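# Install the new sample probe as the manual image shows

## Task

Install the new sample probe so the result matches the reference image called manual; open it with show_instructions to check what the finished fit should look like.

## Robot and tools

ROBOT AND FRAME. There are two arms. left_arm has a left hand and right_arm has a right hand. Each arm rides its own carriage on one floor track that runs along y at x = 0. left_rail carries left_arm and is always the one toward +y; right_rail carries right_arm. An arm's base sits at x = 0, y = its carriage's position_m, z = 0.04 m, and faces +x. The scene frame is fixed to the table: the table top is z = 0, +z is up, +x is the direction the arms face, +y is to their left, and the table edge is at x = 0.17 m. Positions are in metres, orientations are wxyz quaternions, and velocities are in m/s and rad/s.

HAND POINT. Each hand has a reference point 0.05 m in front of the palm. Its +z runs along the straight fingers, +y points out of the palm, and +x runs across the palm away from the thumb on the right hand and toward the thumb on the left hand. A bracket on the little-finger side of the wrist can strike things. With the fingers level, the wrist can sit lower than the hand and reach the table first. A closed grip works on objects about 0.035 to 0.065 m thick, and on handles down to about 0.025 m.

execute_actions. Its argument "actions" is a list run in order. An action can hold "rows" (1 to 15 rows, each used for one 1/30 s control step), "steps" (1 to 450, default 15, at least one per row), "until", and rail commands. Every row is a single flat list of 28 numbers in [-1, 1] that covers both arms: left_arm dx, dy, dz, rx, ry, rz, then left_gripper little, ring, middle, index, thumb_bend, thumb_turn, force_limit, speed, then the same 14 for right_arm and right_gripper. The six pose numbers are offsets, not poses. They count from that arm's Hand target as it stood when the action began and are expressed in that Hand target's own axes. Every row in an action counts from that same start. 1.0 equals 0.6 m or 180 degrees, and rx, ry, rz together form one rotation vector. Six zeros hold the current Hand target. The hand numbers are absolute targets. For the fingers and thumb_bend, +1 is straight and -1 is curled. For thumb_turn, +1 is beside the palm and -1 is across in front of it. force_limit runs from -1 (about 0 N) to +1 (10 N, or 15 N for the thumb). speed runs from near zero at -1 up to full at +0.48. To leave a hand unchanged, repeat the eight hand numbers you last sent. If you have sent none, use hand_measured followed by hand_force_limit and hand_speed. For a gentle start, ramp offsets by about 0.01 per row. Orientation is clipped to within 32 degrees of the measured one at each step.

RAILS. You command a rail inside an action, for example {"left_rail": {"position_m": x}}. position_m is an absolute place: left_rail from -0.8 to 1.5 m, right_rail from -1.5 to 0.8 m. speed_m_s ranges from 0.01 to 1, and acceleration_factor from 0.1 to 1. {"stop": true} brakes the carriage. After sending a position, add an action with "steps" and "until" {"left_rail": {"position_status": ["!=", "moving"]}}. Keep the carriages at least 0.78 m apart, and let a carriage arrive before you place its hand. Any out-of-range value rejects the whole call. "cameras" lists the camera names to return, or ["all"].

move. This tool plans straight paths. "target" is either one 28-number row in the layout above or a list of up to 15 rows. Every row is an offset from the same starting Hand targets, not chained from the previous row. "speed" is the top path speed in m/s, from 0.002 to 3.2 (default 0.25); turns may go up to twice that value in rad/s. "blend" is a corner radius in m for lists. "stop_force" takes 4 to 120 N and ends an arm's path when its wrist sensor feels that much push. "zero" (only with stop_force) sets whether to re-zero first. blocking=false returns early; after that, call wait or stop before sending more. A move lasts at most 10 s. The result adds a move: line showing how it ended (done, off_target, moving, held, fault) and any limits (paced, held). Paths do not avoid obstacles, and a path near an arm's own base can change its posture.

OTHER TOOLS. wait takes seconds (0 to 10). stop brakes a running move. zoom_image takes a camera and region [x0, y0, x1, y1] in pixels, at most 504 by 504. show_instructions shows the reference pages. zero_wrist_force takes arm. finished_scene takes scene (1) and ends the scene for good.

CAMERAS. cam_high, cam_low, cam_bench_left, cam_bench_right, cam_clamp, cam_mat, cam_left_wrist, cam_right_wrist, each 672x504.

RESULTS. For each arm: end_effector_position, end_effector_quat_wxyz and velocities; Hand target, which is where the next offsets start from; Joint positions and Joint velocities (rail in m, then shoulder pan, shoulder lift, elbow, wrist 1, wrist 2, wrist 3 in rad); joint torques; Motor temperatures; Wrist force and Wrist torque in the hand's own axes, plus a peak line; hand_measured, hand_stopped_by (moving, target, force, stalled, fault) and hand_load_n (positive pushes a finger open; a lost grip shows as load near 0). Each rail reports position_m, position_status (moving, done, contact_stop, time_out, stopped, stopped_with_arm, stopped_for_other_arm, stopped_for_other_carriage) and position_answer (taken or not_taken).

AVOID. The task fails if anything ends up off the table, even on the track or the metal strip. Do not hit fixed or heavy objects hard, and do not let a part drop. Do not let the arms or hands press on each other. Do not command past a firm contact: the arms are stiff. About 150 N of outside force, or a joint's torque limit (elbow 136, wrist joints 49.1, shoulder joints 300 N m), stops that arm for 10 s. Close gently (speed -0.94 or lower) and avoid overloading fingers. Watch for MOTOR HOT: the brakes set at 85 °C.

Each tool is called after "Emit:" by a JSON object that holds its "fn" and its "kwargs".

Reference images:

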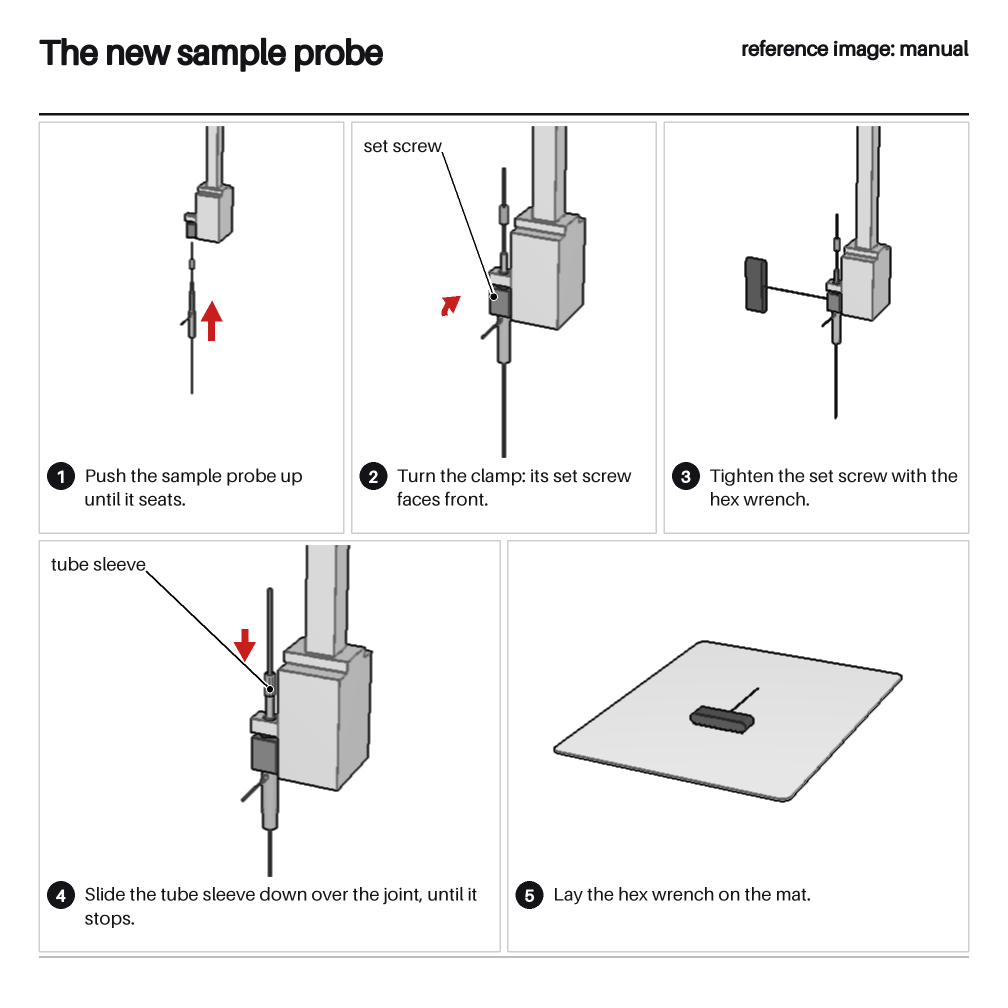

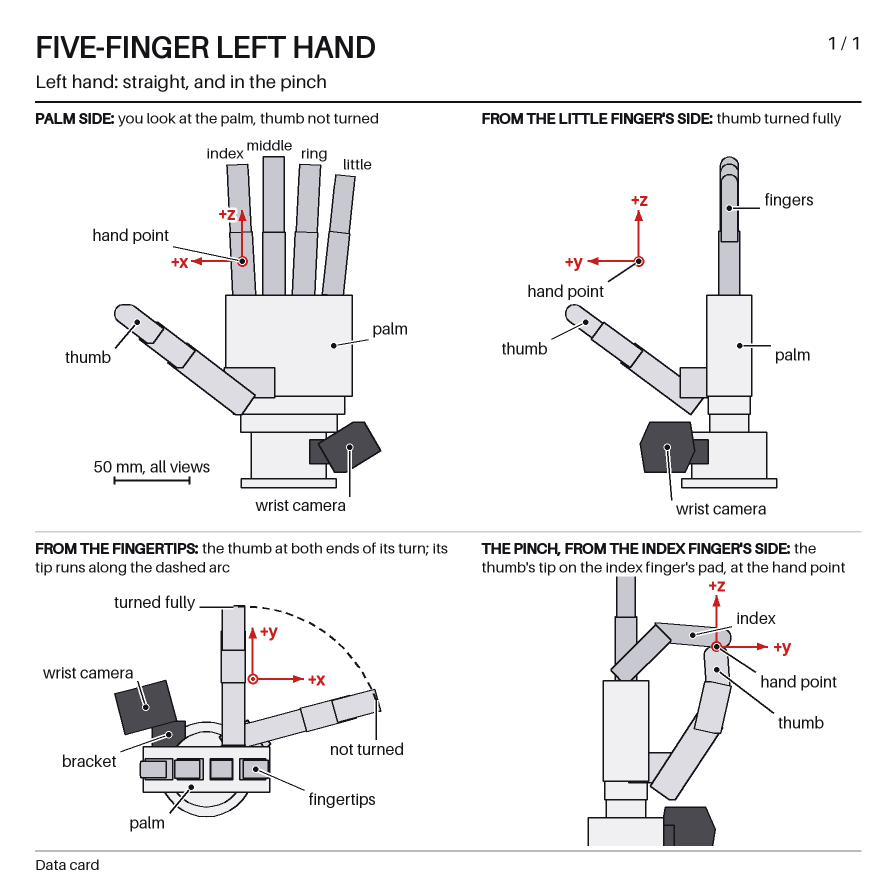

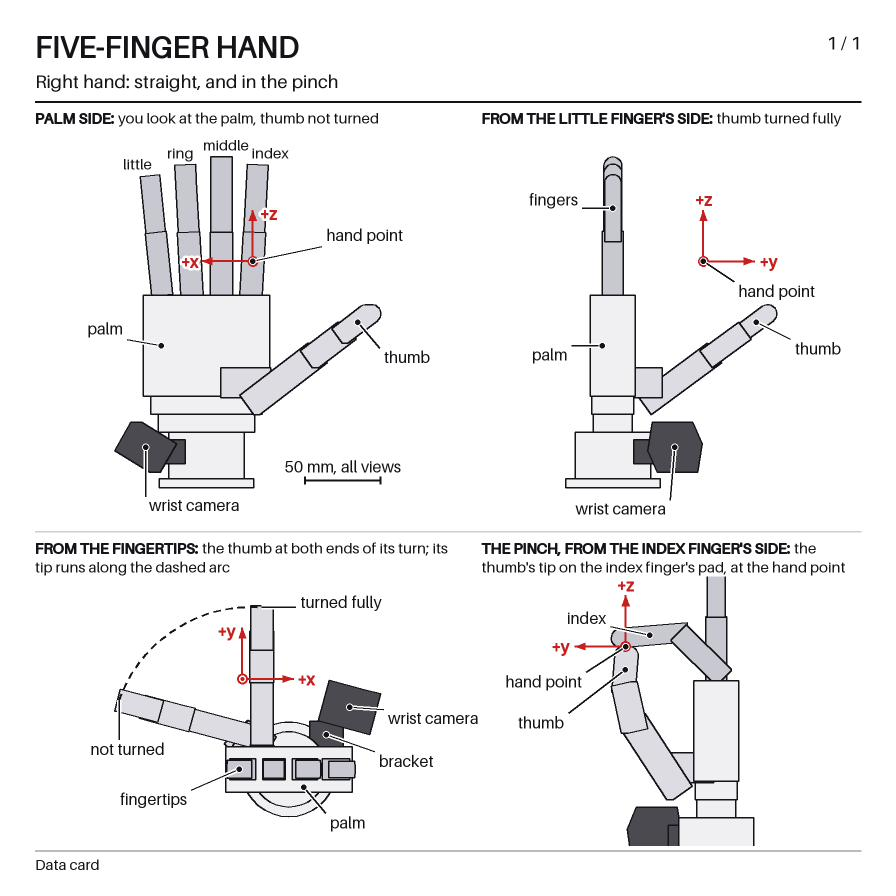

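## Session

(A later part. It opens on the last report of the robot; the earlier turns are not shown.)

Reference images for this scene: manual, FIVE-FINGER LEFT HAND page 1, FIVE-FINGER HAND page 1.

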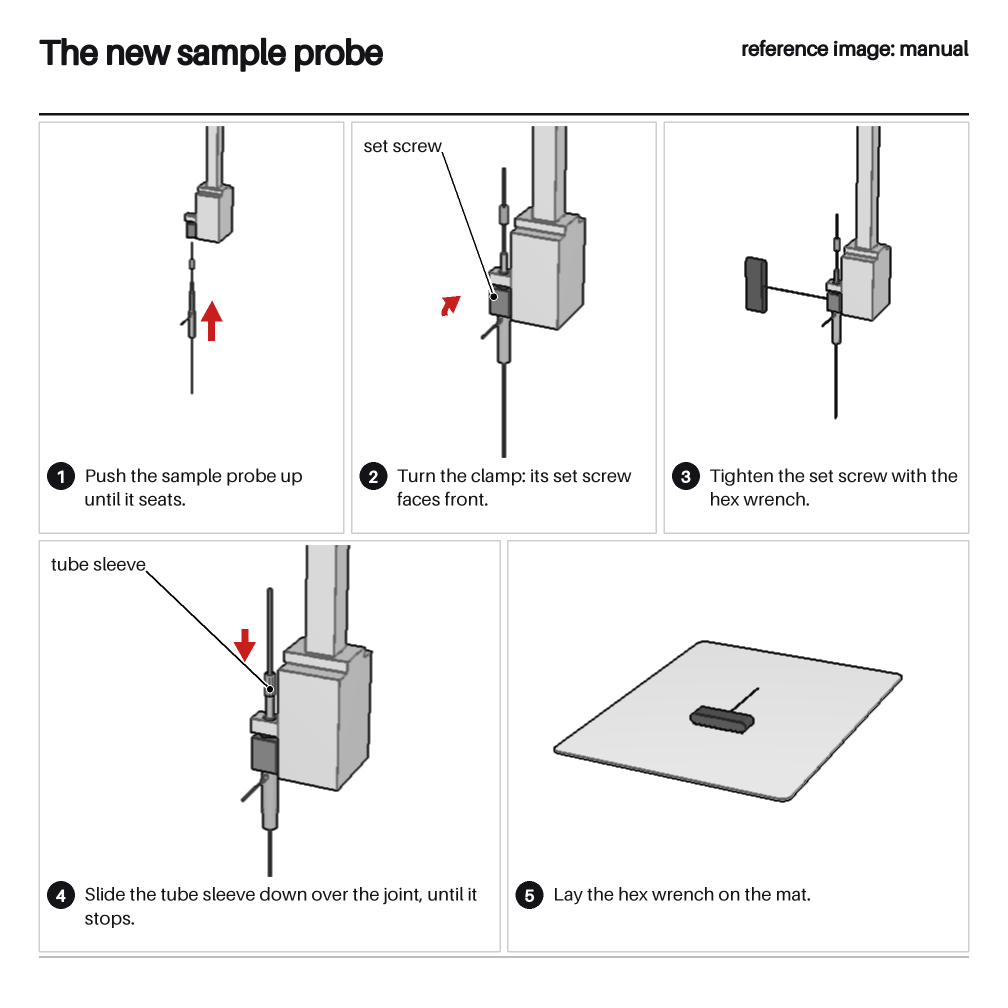

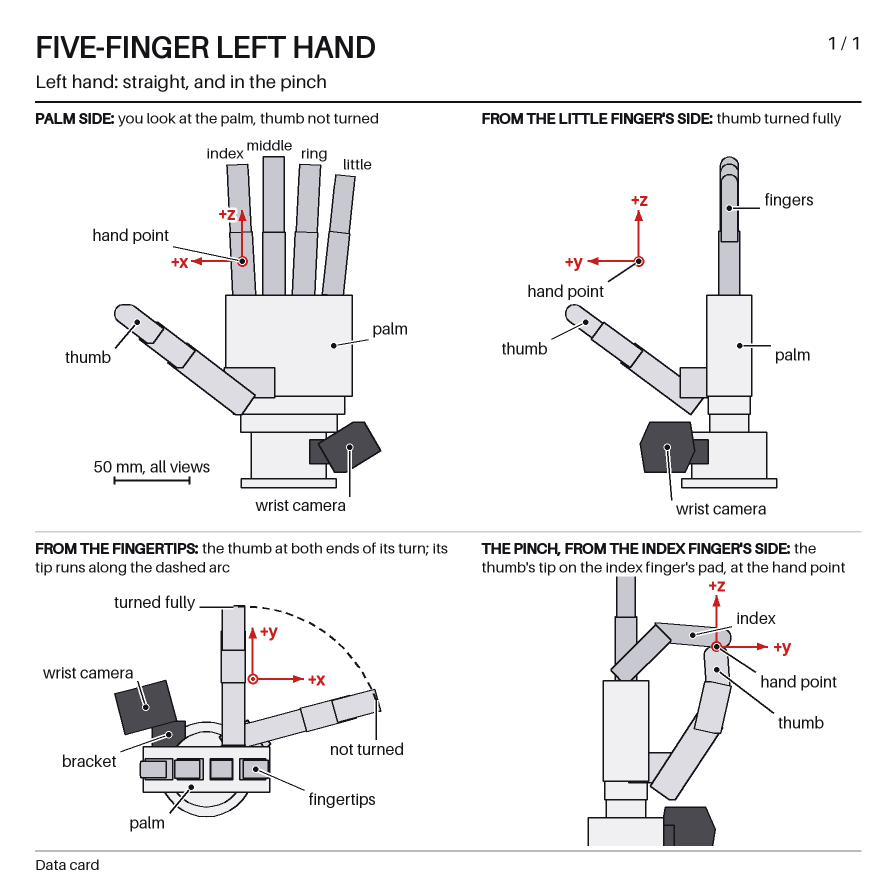

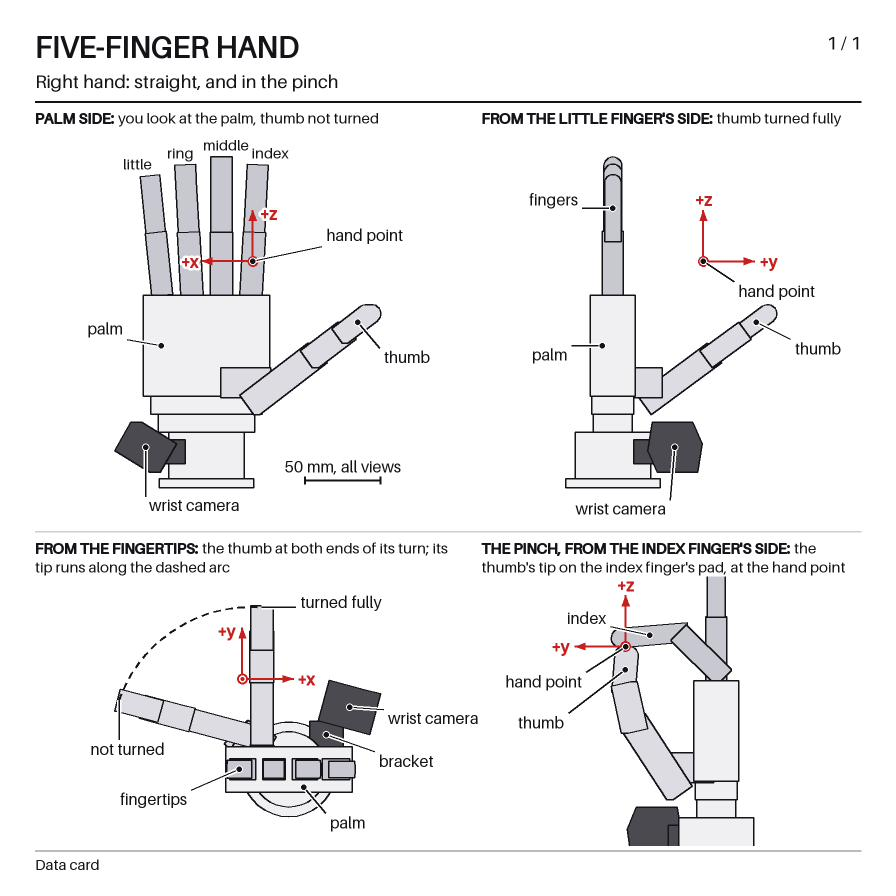

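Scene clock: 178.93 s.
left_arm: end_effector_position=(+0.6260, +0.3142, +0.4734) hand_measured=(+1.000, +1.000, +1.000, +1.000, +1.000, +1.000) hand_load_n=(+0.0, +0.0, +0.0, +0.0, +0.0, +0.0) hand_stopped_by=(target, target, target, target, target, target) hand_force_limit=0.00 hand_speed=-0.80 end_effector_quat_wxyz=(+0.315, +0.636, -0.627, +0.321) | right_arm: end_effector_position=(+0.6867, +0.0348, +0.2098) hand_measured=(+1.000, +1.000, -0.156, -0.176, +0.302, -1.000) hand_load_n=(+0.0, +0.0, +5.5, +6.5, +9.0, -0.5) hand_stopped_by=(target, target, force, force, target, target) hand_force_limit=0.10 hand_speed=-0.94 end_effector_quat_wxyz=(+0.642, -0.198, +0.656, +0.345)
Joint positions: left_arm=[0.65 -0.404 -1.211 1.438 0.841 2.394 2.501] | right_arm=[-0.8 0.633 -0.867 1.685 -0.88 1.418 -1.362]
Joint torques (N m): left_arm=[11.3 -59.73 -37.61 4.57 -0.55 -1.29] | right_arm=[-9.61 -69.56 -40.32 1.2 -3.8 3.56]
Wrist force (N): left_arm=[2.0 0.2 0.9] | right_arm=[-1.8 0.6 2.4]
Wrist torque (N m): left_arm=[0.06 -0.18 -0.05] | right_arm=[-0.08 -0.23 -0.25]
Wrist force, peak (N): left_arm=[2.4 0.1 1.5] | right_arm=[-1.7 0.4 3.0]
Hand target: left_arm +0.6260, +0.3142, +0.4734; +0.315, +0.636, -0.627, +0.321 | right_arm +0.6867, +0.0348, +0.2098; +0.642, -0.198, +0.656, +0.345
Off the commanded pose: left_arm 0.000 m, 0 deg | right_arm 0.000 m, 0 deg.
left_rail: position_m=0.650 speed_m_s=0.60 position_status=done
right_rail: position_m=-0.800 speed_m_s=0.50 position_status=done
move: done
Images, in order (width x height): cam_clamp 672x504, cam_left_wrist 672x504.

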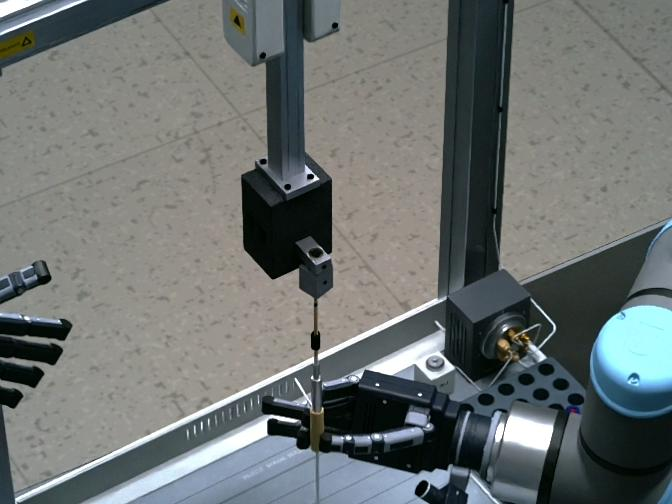

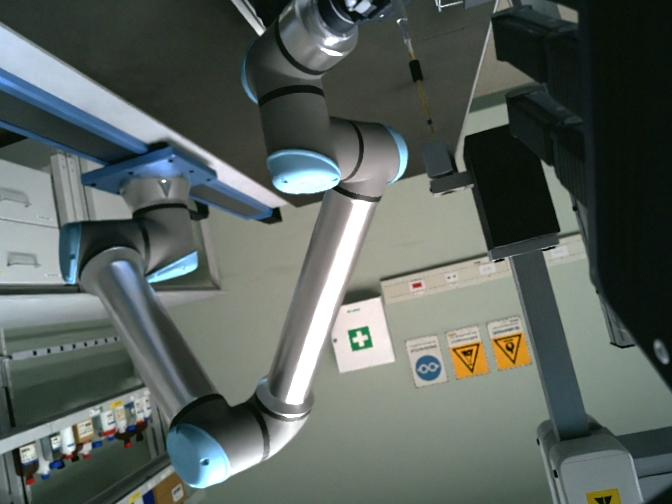

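Emit:
{"fn": "move", "kwargs": {"target": [0,0,0,0,0,0,1,1,1,1,1,1,0,-0.8,-0.01305,0.002645,0.000813,0,0,0,1,1,-0.85,-0.6,0.3,-1,0.1,-0.94], "speed": 0.02, "stop_force": 5, "cameras": ["cam_clamp","cam_left_wrist"]}}

Scene clock: 181.03 s.
left_arm: end_effector_position=(+0.6260, +0.3142, +0.4734) hand_measured=(+1.000, +1.000, +1.000, +1.000, +1.000, +1.000) hand_load_n=(+0.0, +0.0, +0.0, +0.0, +0.0, +0.0) hand_stopped_by=(target, target, target, target, target, target) hand_force_limit=0.00 hand_speed=-0.80 end_effector_quat_wxyz=(+0.315, +0.636, -0.627, +0.321) | right_arm: end_effector_position=(+0.6867, +0.0348, +0.2178) hand_measured=(+1.000, +1.000, -0.156, -0.176, +0.302, -1.000) hand_load_n=(+0.0, +0.0, +5.5, +6.0, +9.0, +0.0) hand_stopped_by=(target, target, force, force, target, target) hand_force_limit=0.10 hand_speed=-0.94 end_effector_quat_wxyz=(+0.642, -0.198, +0.656, +0.345)
Joint positions: left_arm=[0.65 -0.404 -1.211 1.438 0.841 2.394 2.501] | right_arm=[-0.8 0.633 -0.877 1.684 -0.869 1.418 -1.362]
Joint torques (N m): left_arm=[10.76 -61.43 -39.61 4.76 -1.27 -1.39] | right_arm=[-6.16 -89.31 -40.36 1.21 -3.08 3.09]
Wrist force (N): left_arm=[1.9 0.2 0.6] | right_arm=[-1.8 0.2 2.3]
Wrist torque (N m): left_arm=[0.09 -0.20 -0.05] | right_arm=[-0.13 -0.23 -0.26]
Wrist force, peak (N): left_arm=[2.5 0.1 1.5] | right_arm=[-2.2 0.3 2.9]
Hand target: left_arm +0.6260, +0.3142, +0.4734; +0.315, +0.636, -0.627, +0.321 | right_arm +0.6866, +0.0348, +0.2178; +0.642, -0.198, +0.656, +0.345
Off the commanded pose: left_arm 0.000 m, 0 deg | right_arm 0.000 m, 0 deg.
left_rail: position_m=0.650 speed_m_s=0.60 position_status=done
right_rail: position_m=-0.800 speed_m_s=0.50 position_status=done
move: done
Images, in order (width x height): cam_clamp 672x504, cam_left_wrist 672x504.

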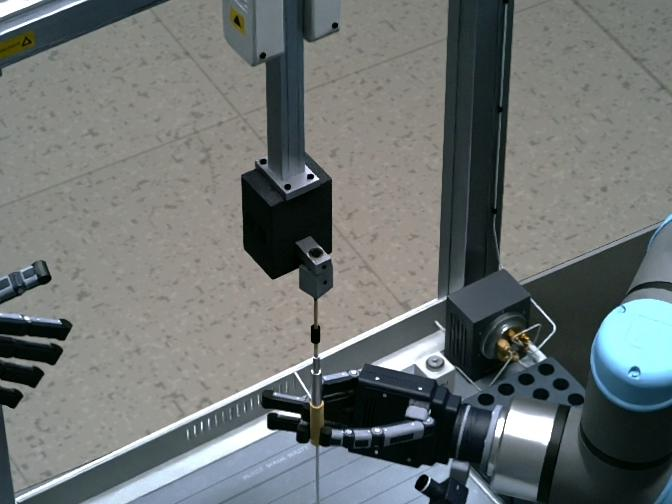

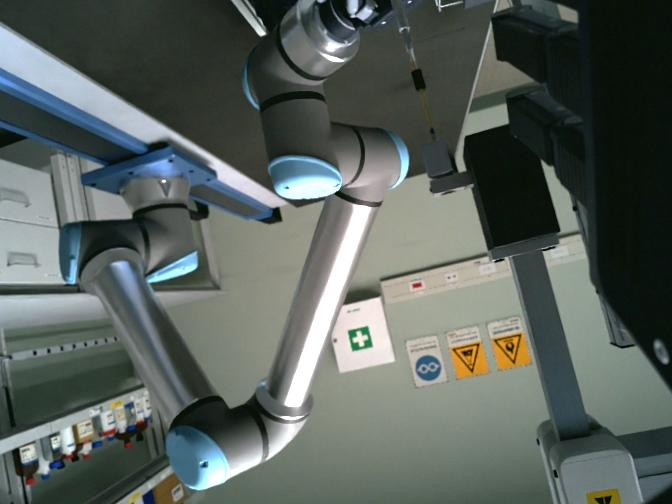

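Emit:
{"fn": "zoom_image", "kwargs": {"camera": "cam_clamp", "region": [276, 230, 356, 310]}}

Emit:
{"fn": "zoom_image", "kwargs": {"camera": "cam_left_wrist", "region": [390, 100, 490, 200]}}

Scaled by 6.300 from the camera's 672x504 image, which has a finer 960x720 frame.

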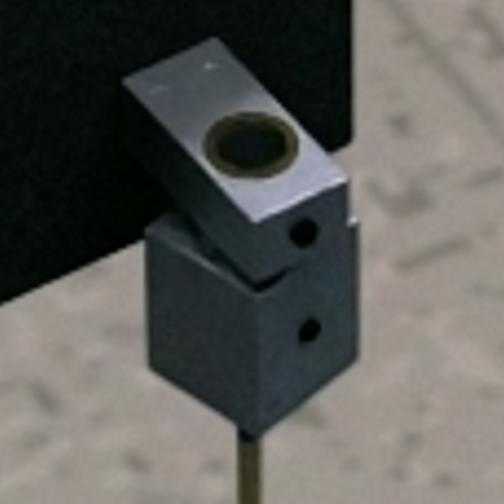

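Scaled by 5.040 from the camera's 672x504 image, which has a finer 960x720 frame.

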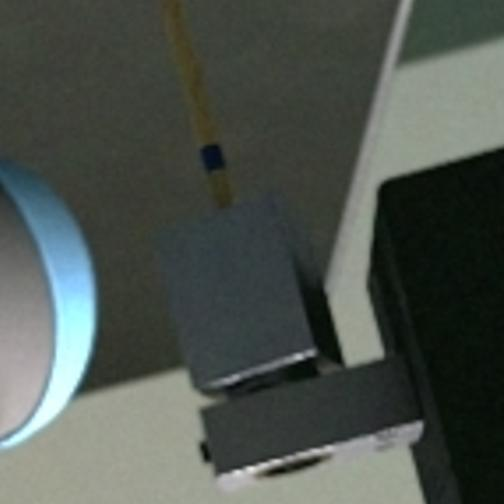

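Emit:
{"fn": "move", "kwargs": {"target": [0,0,0,0,0,0,1,1,1,1,1,1,0,-0.8,-0.03263,0.006613,0.002033,0,0,0,1,1,-0.85,-0.6,0.3,-1,0.1,-0.94], "speed": 0.02, "stop_force": 5, "cameras": ["cam_clamp","cam_left_wrist"]}}

Emit:
{"fn": "zoom_image", "kwargs": {"camera": "cam_clamp", "region": [276, 230, 356, 310]}}

Emit:
{"fn": "zoom_image", "kwargs": {"camera": "cam_left_wrist", "region": [390, 100, 490, 200]}}

Scene clock: 183.17 s.
left_arm: end_effector_position=(+0.6260, +0.3142, +0.4734) hand_measured=(+1.000, +1.000, +1.000, +1.000, +1.000, +1.000) hand_load_n=(+0.0, +0.0, +0.0, +0.0, +0.0, +0.0) hand_stopped_by=(target, target, target, target, target, target) hand_force_limit=0.00 hand_speed=-0.80 end_effector_quat_wxyz=(+0.315, +0.636, -0.627, +0.321) | right_arm: end_effector_position=(+0.6866, +0.0348, +0.2378) hand_measured=(+1.000, +1.000, -0.156, -0.176, +0.302, -1.000) hand_load_n=(+0.0, +0.0, +5.5, +6.0, +9.0, -0.5) hand_stopped_by=(target, target, force, force, target, target) hand_force_limit=0.10 hand_speed=-0.94 end_effector_quat_wxyz=(+0.642, -0.198, +0.656, +0.345)
Joint positions: left_arm=[0.65 -0.404 -1.211 1.438 0.841 2.394 2.501] | right_arm=[-0.8 0.633 -0.9 1.68 -0.842 1.418 -1.362]
Joint torques (N m): left_arm=[9.15 -64.09 -39.88 4.61 -0.84 -1.57] | right_arm=[4.31 -88.51 -40.99 1.31 0.02 2.61]
Wrist force (N): left_arm=[2.1 0.2 1.6] | right_arm=[-1.7 0.5 2.3]
Wrist torque (N m): left_arm=[0.03 -0.19 -0.04] | right_arm=[-0.08 -0.26 -0.25]
Wrist force, peak (N): left_arm=[2.4 0.3 1.3] | right_arm=[-2.2 0.6 2.7]
Hand target: left_arm +0.6260, +0.3142, +0.4734; +0.315, +0.636, -0.627, +0.321 | right_arm +0.6866, +0.0348, +0.2378; +0.642, -0.198, +0.656, +0.345
Off the commanded pose: left_arm 0.000 m, 0 deg | right_arm 0.000 m, 0 deg.
left_rail: position_m=0.650 speed_m_s=0.60 position_status=done
right_rail: position_m=-0.800 speed_m_s=0.50 position_status=done
move: done
Images, in order (width x height): cam_clamp 672x504, cam_left_wrist 672x504.

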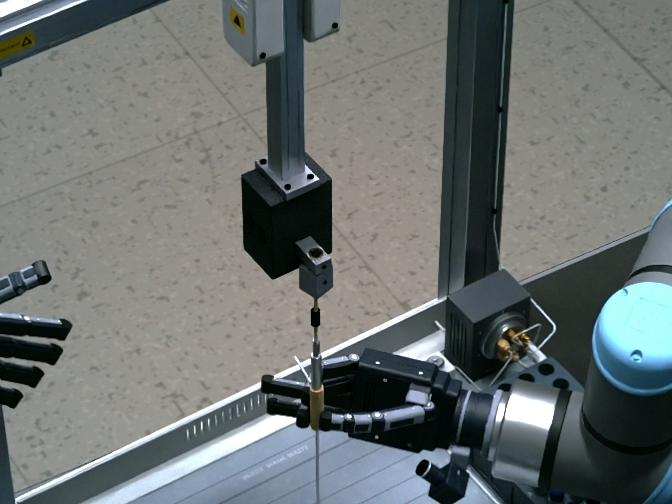

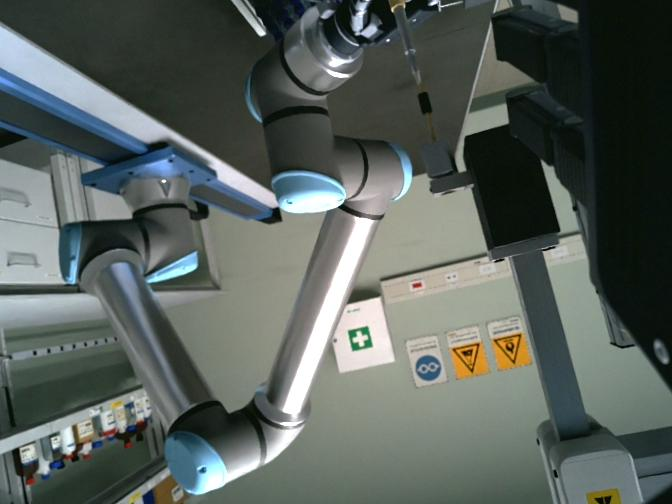

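Scaled by 6.300 from the camera's 672x504 image, which has a finer 960x720 frame.

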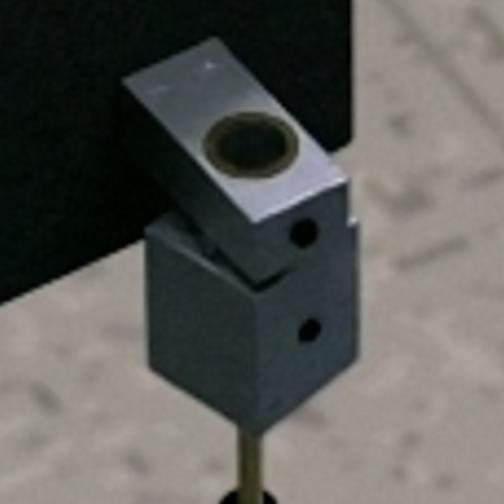

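Scaled by 5.040 from the camera's 672x504 image, which has a finer 960x720 frame.

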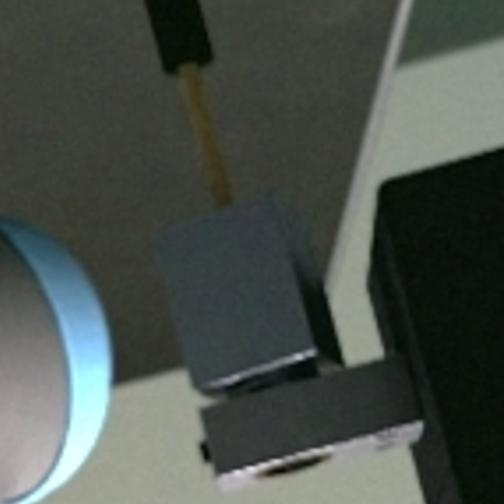

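Emit:
{"fn": "move", "kwargs": {"target": [0,0,0,0,0,0,1,1,1,1,1,1,0,-0.8,-0.0212,0.0043,0.00132,0,0,0,1,1,-0.85,-0.6,0.3,-1,0.1,-0.94], "speed": 0.015, "stop_force": 5, "cameras": ["cam_clamp","cam_left_wrist"]}}

Emit:
{"fn": "zoom_image", "kwargs": {"camera": "cam_clamp", "region": [276, 230, 356, 310]}}

Emit:
{"fn": "zoom_image", "kwargs": {"camera": "cam_left_wrist", "region": [390, 100, 490, 200]}}

Scene clock: 185.00 s.
left_arm: end_effector_position=(+0.6260, +0.3142, +0.4734) hand_measured=(+1.000, +1.000, +1.000, +1.000, +1.000, +1.000) hand_load_n=(+0.0, +0.0, +0.0, +0.0, +0.0, +0.0) hand_stopped_by=(target, target, target, target, target, target) hand_force_limit=0.00 hand_speed=-0.80 end_effector_quat_wxyz=(+0.315, +0.636, -0.627, +0.321) | right_arm: end_effector_position=(+0.6866, +0.0348, +0.2508) hand_measured=(+1.000, +1.000, -0.156, -0.176, +0.302, -1.000) hand_load_n=(+0.0, +0.0, +5.5, +6.0, +9.0, +0.0) hand_stopped_by=(target, target, force, force, target, target) hand_force_limit=0.10 hand_speed=-0.94 end_effector_quat_wxyz=(+0.642, -0.198, +0.656, +0.345)
Joint positions: left_arm=[0.65 -0.404 -1.211 1.438 0.841 2.394 2.501] | right_arm=[-0.8 0.633 -0.915 1.677 -0.824 1.418 -1.362]
Joint torques (N m): left_arm=[9.69 -60.56 -39.7 4.61 -1.15 -1.15] | right_arm=[4.21 -89.45 -41.41 1.41 2.39 1.95]
Wrist force (N): left_arm=[2.2 0.4 1.1] | right_arm=[-1.9 0.3 2.7]
Wrist torque (N m): left_arm=[0.09 -0.22 -0.04] | right_arm=[-0.12 -0.24 -0.27]
Wrist force, peak (N): left_arm=[2.5 0.3 1.1] | right_arm=[-2.2 0.5 2.6]
Hand target: left_arm +0.6260, +0.3142, +0.4734; +0.315, +0.636, -0.627, +0.321 | right_arm +0.6866, +0.0348, +0.2508; +0.642, -0.198, +0.656, +0.345
Off the commanded pose: left_arm 0.000 m, 0 deg | right_arm 0.000 m, 0 deg.
left_rail: position_m=0.650 speed_m_s=0.60 position_status=done
right_rail: position_m=-0.800 speed_m_s=0.50 position_status=done
move: done
Images, in order (width x height): cam_clamp 672x504, cam_left_wrist 672x504.

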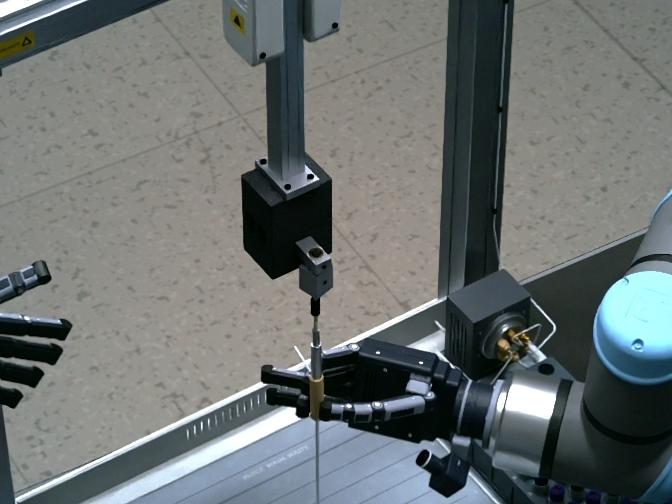

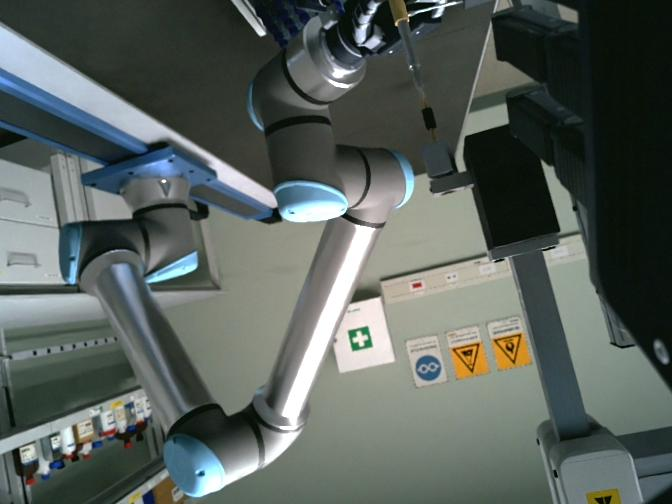

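Scaled by 6.300 from the camera's 672x504 image, which has a finer 960x720 frame.

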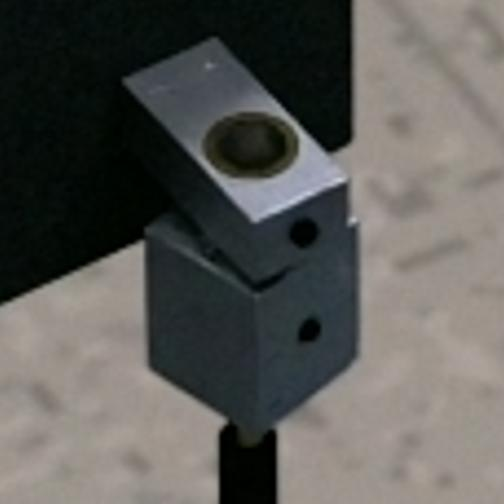

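Scaled by 5.040 from the camera's 672x504 image, which has a finer 960x720 frame.

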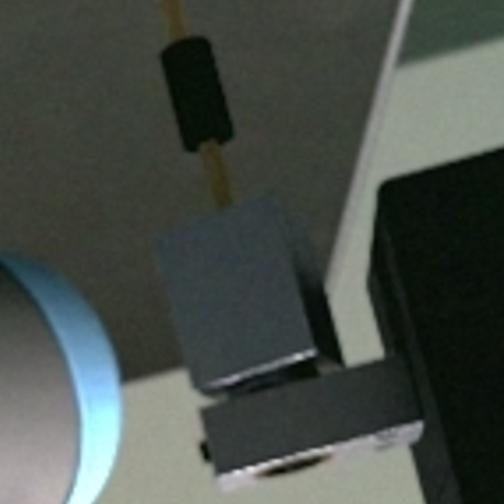

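Emit:
{"fn": "move", "kwargs": {"target": [0,0,0,0,0,0,1,1,1,1,1,1,0,-0.8,-0.0163,0.0033,0.00102,0,0,0,1,1,-0.85,-0.6,0.3,-1,0.1,-0.94], "speed": 0.015, "stop_force": 5, "cameras": ["cam_clamp","cam_left_wrist"]}}

Emit:
{"fn": "zoom_image", "kwargs": {"camera": "cam_clamp", "region": [276, 230, 356, 310]}}

Emit:
{"fn": "zoom_image", "kwargs": {"camera": "cam_left_wrist", "region": [390, 100, 490, 200]}}

Scene clock: 186.67 s.
left_arm: end_effector_position=(+0.6260, +0.3142, +0.4734) hand_measured=(+1.000, +1.000, +1.000, +1.000, +1.000, +1.000) hand_load_n=(+0.0, +0.0, +0.0, +0.0, +0.0, +0.0) hand_stopped_by=(target, target, target, target, target, target) hand_force_limit=0.00 hand_speed=-0.80 end_effector_quat_wxyz=(+0.315, +0.636, -0.627, +0.321) | right_arm: end_effector_position=(+0.6866, +0.0348, +0.2608) hand_measured=(+1.000, +1.000, -0.156, -0.176, +0.302, -1.000) hand_load_n=(+0.0, +0.0, +5.5, +6.5, +9.0, +0.0) hand_stopped_by=(target, target, force, force, target, target) hand_force_limit=0.10 hand_speed=-0.94 end_effector_quat_wxyz=(+0.642, -0.198, +0.656, +0.345) end_effector_velocity=(+0.000, +0.001, +0.002) end_effector_angular_velocity=(+0.004, -0.005, +0.001)
Joint positions: left_arm=[0.65 -0.404 -1.211 1.438 0.841 2.394 2.501] | right_arm=[-0.8 0.633 -0.927 1.674 -0.81 1.418 -1.362]
Joint velocities: left_arm=[within noise] | right_arm=[0 0.001 -0.001 0 -0.005 0 0]
Joint torques (N m): left_arm=[7.97 -61.94 -39.65 4.75 -0.9 -1.05] | right_arm=[6.12 -89.68 -41.8 1.39 2.5 1.28]
Wrist force (N): left_arm=[2.3 -0.1 0.9] | right_arm=[-1.9 0.1 2.4]
Wrist torque (N m): left_arm=[0.02 -0.24 -0.02] | right_arm=[-0.13 -0.25 -0.26]
Wrist force, peak (N): left_arm=[2.4 0.2 1.6] | right_arm=[-1.9 0.2 2.8]
Hand target: left_arm +0.6260, +0.3142, +0.4734; +0.315, +0.636, -0.627, +0.321 | right_arm +0.6866, +0.0348, +0.2608; +0.642, -0.198, +0.656, +0.345
Off the commanded pose: left_arm 0.000 m, 0 deg | right_arm 0.000 m, 0 deg.
left_rail: position_m=0.650 speed_m_s=0.60 position_status=done
right_rail: position_m=-0.800 speed_m_s=0.50 position_status=done
move: done
Images, in order (width x height): cam_clamp 672x504, cam_left_wrist 672x504.

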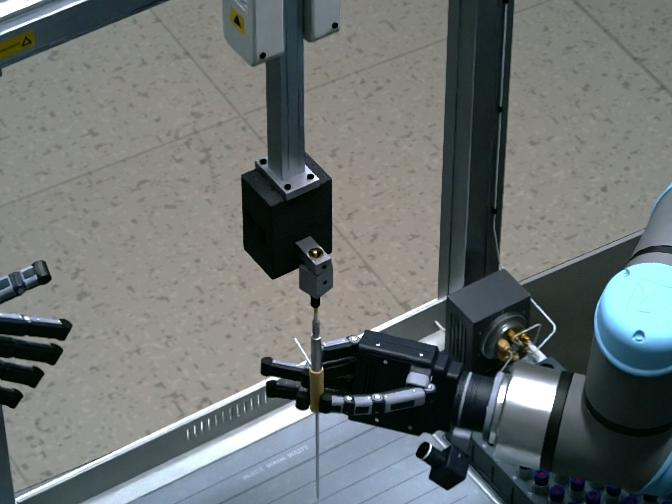

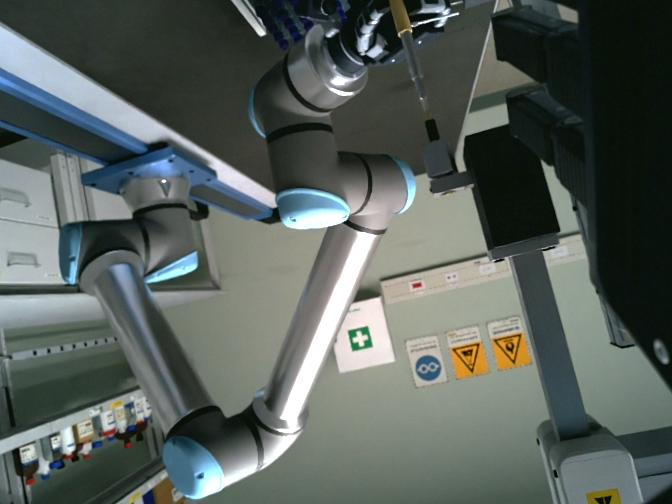

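Scaled by 6.300 from the camera's 672x504 image, which has a finer 960x720 frame.

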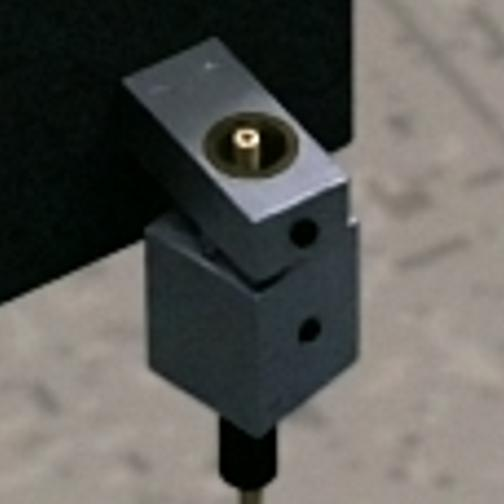

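Scaled by 5.040 from the camera's 672x504 image, which has a finer 960x720 frame.

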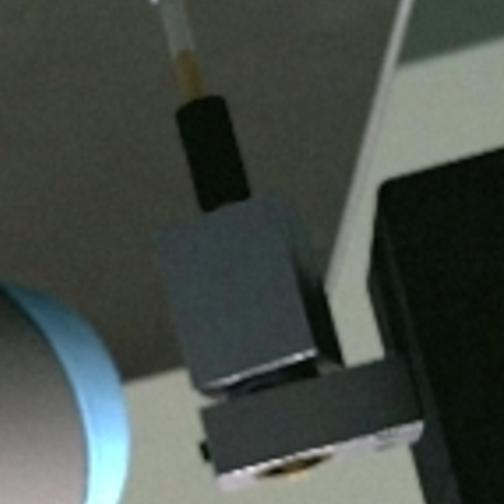

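Emit:
{"fn": "move", "kwargs": {"target": [0,0,0,0,0,0,1,1,1,1,1,1,0,-0.8,-0.01973,0.0034,0.00063,0,0,0,1,1,-0.85,-0.6,0.3,-1,0.1,-0.94], "speed": 0.015, "stop_force": 5, "cameras": ["cam_clamp","cam_left_wrist"]}}

Emit:
{"fn": "zoom_image", "kwargs": {"camera": "cam_clamp", "region": [276, 230, 356, 310]}}

Emit:
{"fn": "zoom_image", "kwargs": {"camera": "cam_left_wrist", "region": [390, 100, 490, 200]}}

Scene clock: 188.63 s.
left_arm: end_effector_position=(+0.6260, +0.3142, +0.4734) hand_measured=(+1.000, +1.000, +1.000, +1.000, +1.000, +1.000) hand_load_n=(+0.0, +0.0, +0.0, +0.0, +0.0, +0.0) hand_stopped_by=(target, target, target, target, target, target) hand_force_limit=0.00 hand_speed=-0.80 end_effector_quat_wxyz=(+0.315, +0.636, -0.627, +0.321) | right_arm: end_effector_position=(+0.6866, +0.0343, +0.2728) hand_measured=(+1.000, +1.000, -0.156, -0.176, +0.302, -1.000) hand_load_n=(+0.0, +0.0, +5.5, +6.5, +9.0, +0.0) hand_stopped_by=(target, target, force, force, target, target) hand_force_limit=0.10 hand_speed=-0.94 end_effector_quat_wxyz=(+0.642, -0.198, +0.656, +0.345)
Joint positions: left_arm=[0.65 -0.404 -1.211 1.438 0.841 2.394 2.501] | right_arm=[-0.8 0.633 -0.94 1.671 -0.793 1.418 -1.362]
Joint torques (N m): left_arm=[7.85 -62.64 -40.06 4.81 -0.75 -1.44] | right_arm=[-8.52 -88.4 -42.89 1.32 -3.73 3.66]
Wrist force (N): left_arm=[2.4 0.1 1.0] | right_arm=[-2.1 0.4 2.5]
Wrist torque (N m): left_arm=[0.05 -0.24 -0.03] | right_arm=[-0.10 -0.23 -0.25]
Wrist force, peak (N): left_arm=[2.3 0.1 1.5] | right_arm=[-1.9 0.5 3.1]
Hand target: left_arm +0.6260, +0.3142, +0.4734; +0.315, +0.636, -0.627, +0.321 | right_arm +0.6866, +0.0343, +0.2728; +0.642, -0.198, +0.656, +0.345
Off the commanded pose: left_arm 0.000 m, 0 deg | right_arm 0.000 m, 0 deg.
left_rail: position_m=0.650 speed_m_s=0.60 position_status=done
right_rail: position_m=-0.800 speed_m_s=0.50 position_status=done
move: done
Images, in order (width x height): cam_clamp 672x504, cam_left_wrist 672x504.

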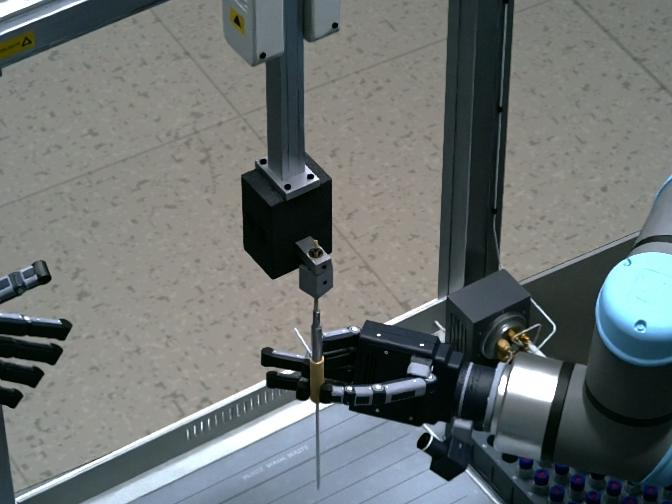

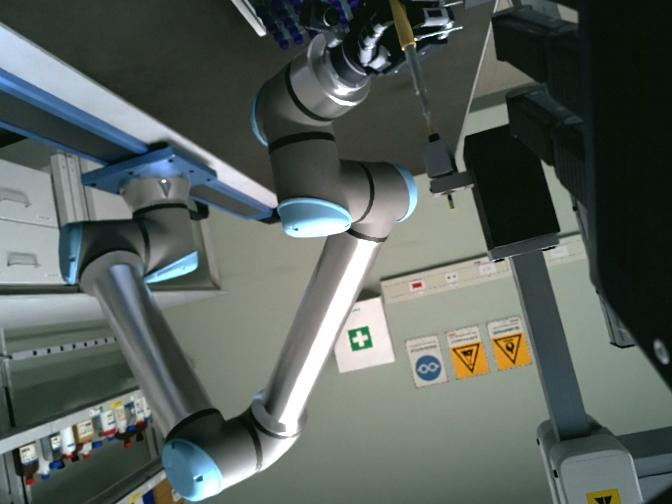

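Scaled by 6.300 from the camera's 672x504 image, which has a finer 960x720 frame.

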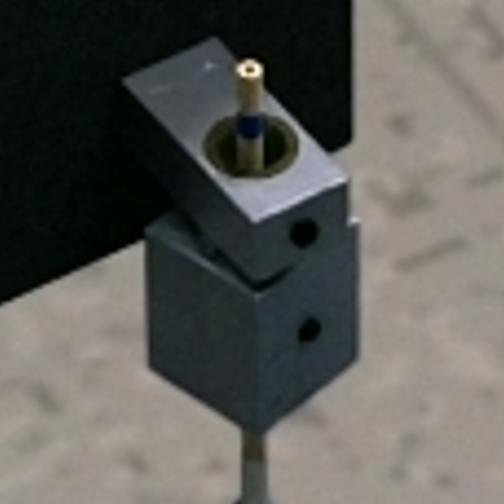

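Scaled by 5.040 from the camera's 672x504 image, which has a finer 960x720 frame.

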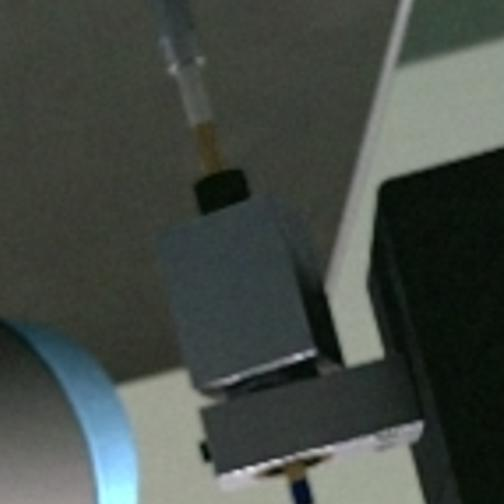

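Emit:
{"fn": "move", "kwargs": {"target": [0,0,0,0,0,0,1,1,1,1,1,1,0,-0.8,-0.01958,0.00397,0.00122,0,0,0,1,1,-0.85,-0.6,0.3,-1,0.1,-0.94], "speed": 0.015, "stop_force": 5, "cameras": ["cam_clamp","cam_left_wrist"]}}

Emit:
{"fn": "zoom_image", "kwargs": {"camera": "cam_clamp", "region": [276, 230, 356, 310]}}

Emit:
{"fn": "zoom_image", "kwargs": {"camera": "cam_left_wrist", "region": [390, 100, 490, 200]}}

Scene clock: 190.47 s.
left_arm: end_effector_position=(+0.6260, +0.3142, +0.4734) hand_measured=(+1.000, +1.000, +1.000, +1.000, +1.000, +1.000) hand_load_n=(+0.0, +0.0, +0.0, +0.0, -0.5, +0.0) hand_stopped_by=(target, target, target, target, target, target) hand_force_limit=0.00 hand_speed=-0.80 end_effector_quat_wxyz=(+0.315, +0.636, -0.627, +0.321) | right_arm: end_effector_position=(+0.6866, +0.0343, +0.2848) hand_measured=(+1.000, +1.000, -0.156, -0.176, +0.302, -1.000) hand_load_n=(+0.0, +0.0, +5.5, +6.0, +9.0, +0.0) hand_stopped_by=(target, target, force, force, target, target) hand_force_limit=0.10 hand_speed=-0.94 end_effector_quat_wxyz=(+0.642, -0.198, +0.656, +0.345)
Joint positions: left_arm=[0.65 -0.404 -1.211 1.438 0.841 2.394 2.501] | right_arm=[-0.8 0.633 -0.953 1.667 -0.776 1.418 -1.362]
Joint torques (N m): left_arm=[9.08 -63.29 -39.99 4.71 -0.7 -1.21] | right_arm=[-5 -87.8 -43.08 1.1 -2.36 3.16]
Wrist force (N): left_arm=[2.3 0.2 1.3] | right_arm=[-2.0 0.4 2.6]
Wrist torque (N m): left_arm=[0.05 -0.23 -0.03] | right_arm=[-0.08 -0.22 -0.25]
Wrist force, peak (N): left_arm=[2.4 0.4 1.3] | right_arm=[-2.0 0.4 2.6]
Hand target: left_arm +0.6260, +0.3142, +0.4734; +0.315, +0.636, -0.627, +0.321 | right_arm +0.6866, +0.0343, +0.2848; +0.642, -0.198, +0.656, +0.345
Off the commanded pose: left_arm 0.000 m, 0 deg | right_arm 0.000 m, 0 deg.
left_rail: position_m=0.650 speed_m_s=0.60 position_status=done
right_rail: position_m=-0.800 speed_m_s=0.50 position_status=done
move: done
Images, in order (width x height): cam_clamp 672x504, cam_left_wrist 672x504.

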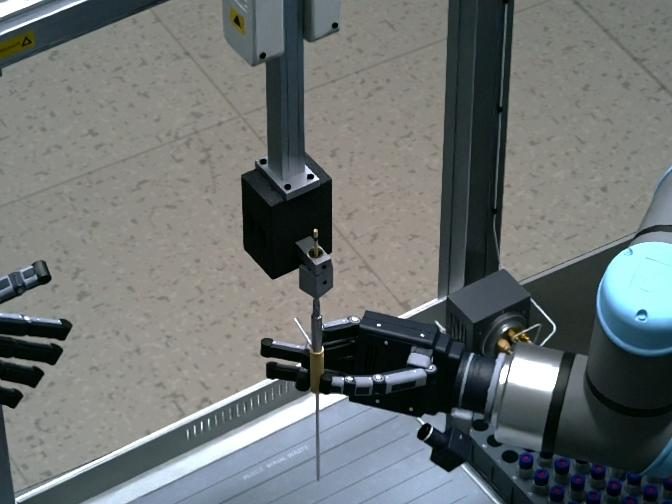

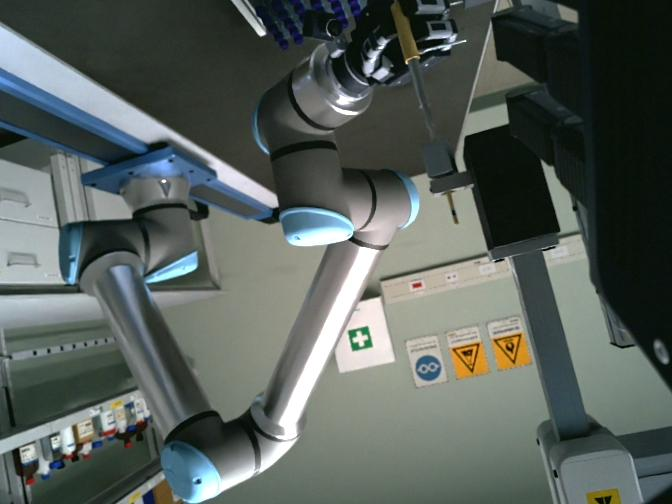

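Scaled by 6.300 from the camera's 672x504 image, which has a finer 960x720 frame.

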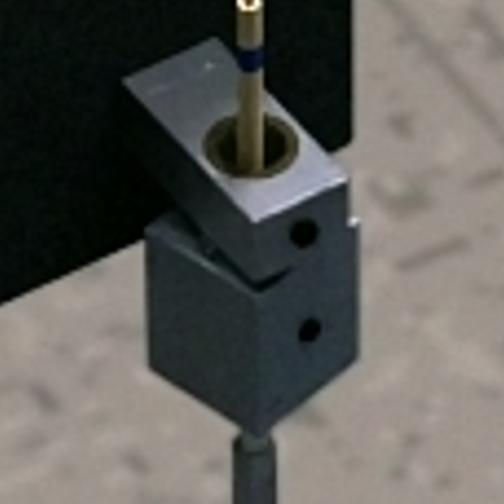

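Scaled by 5.040 from the camera's 672x504 image, which has a finer 960x720 frame.

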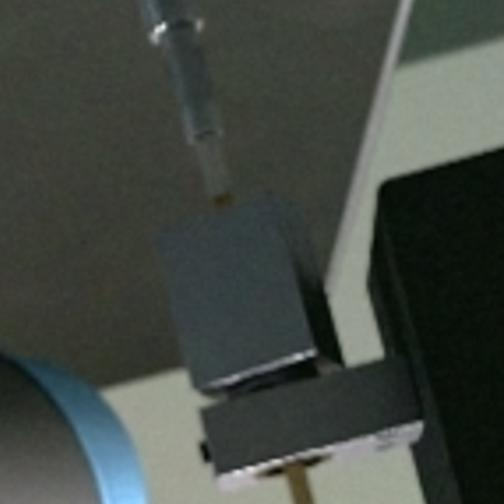

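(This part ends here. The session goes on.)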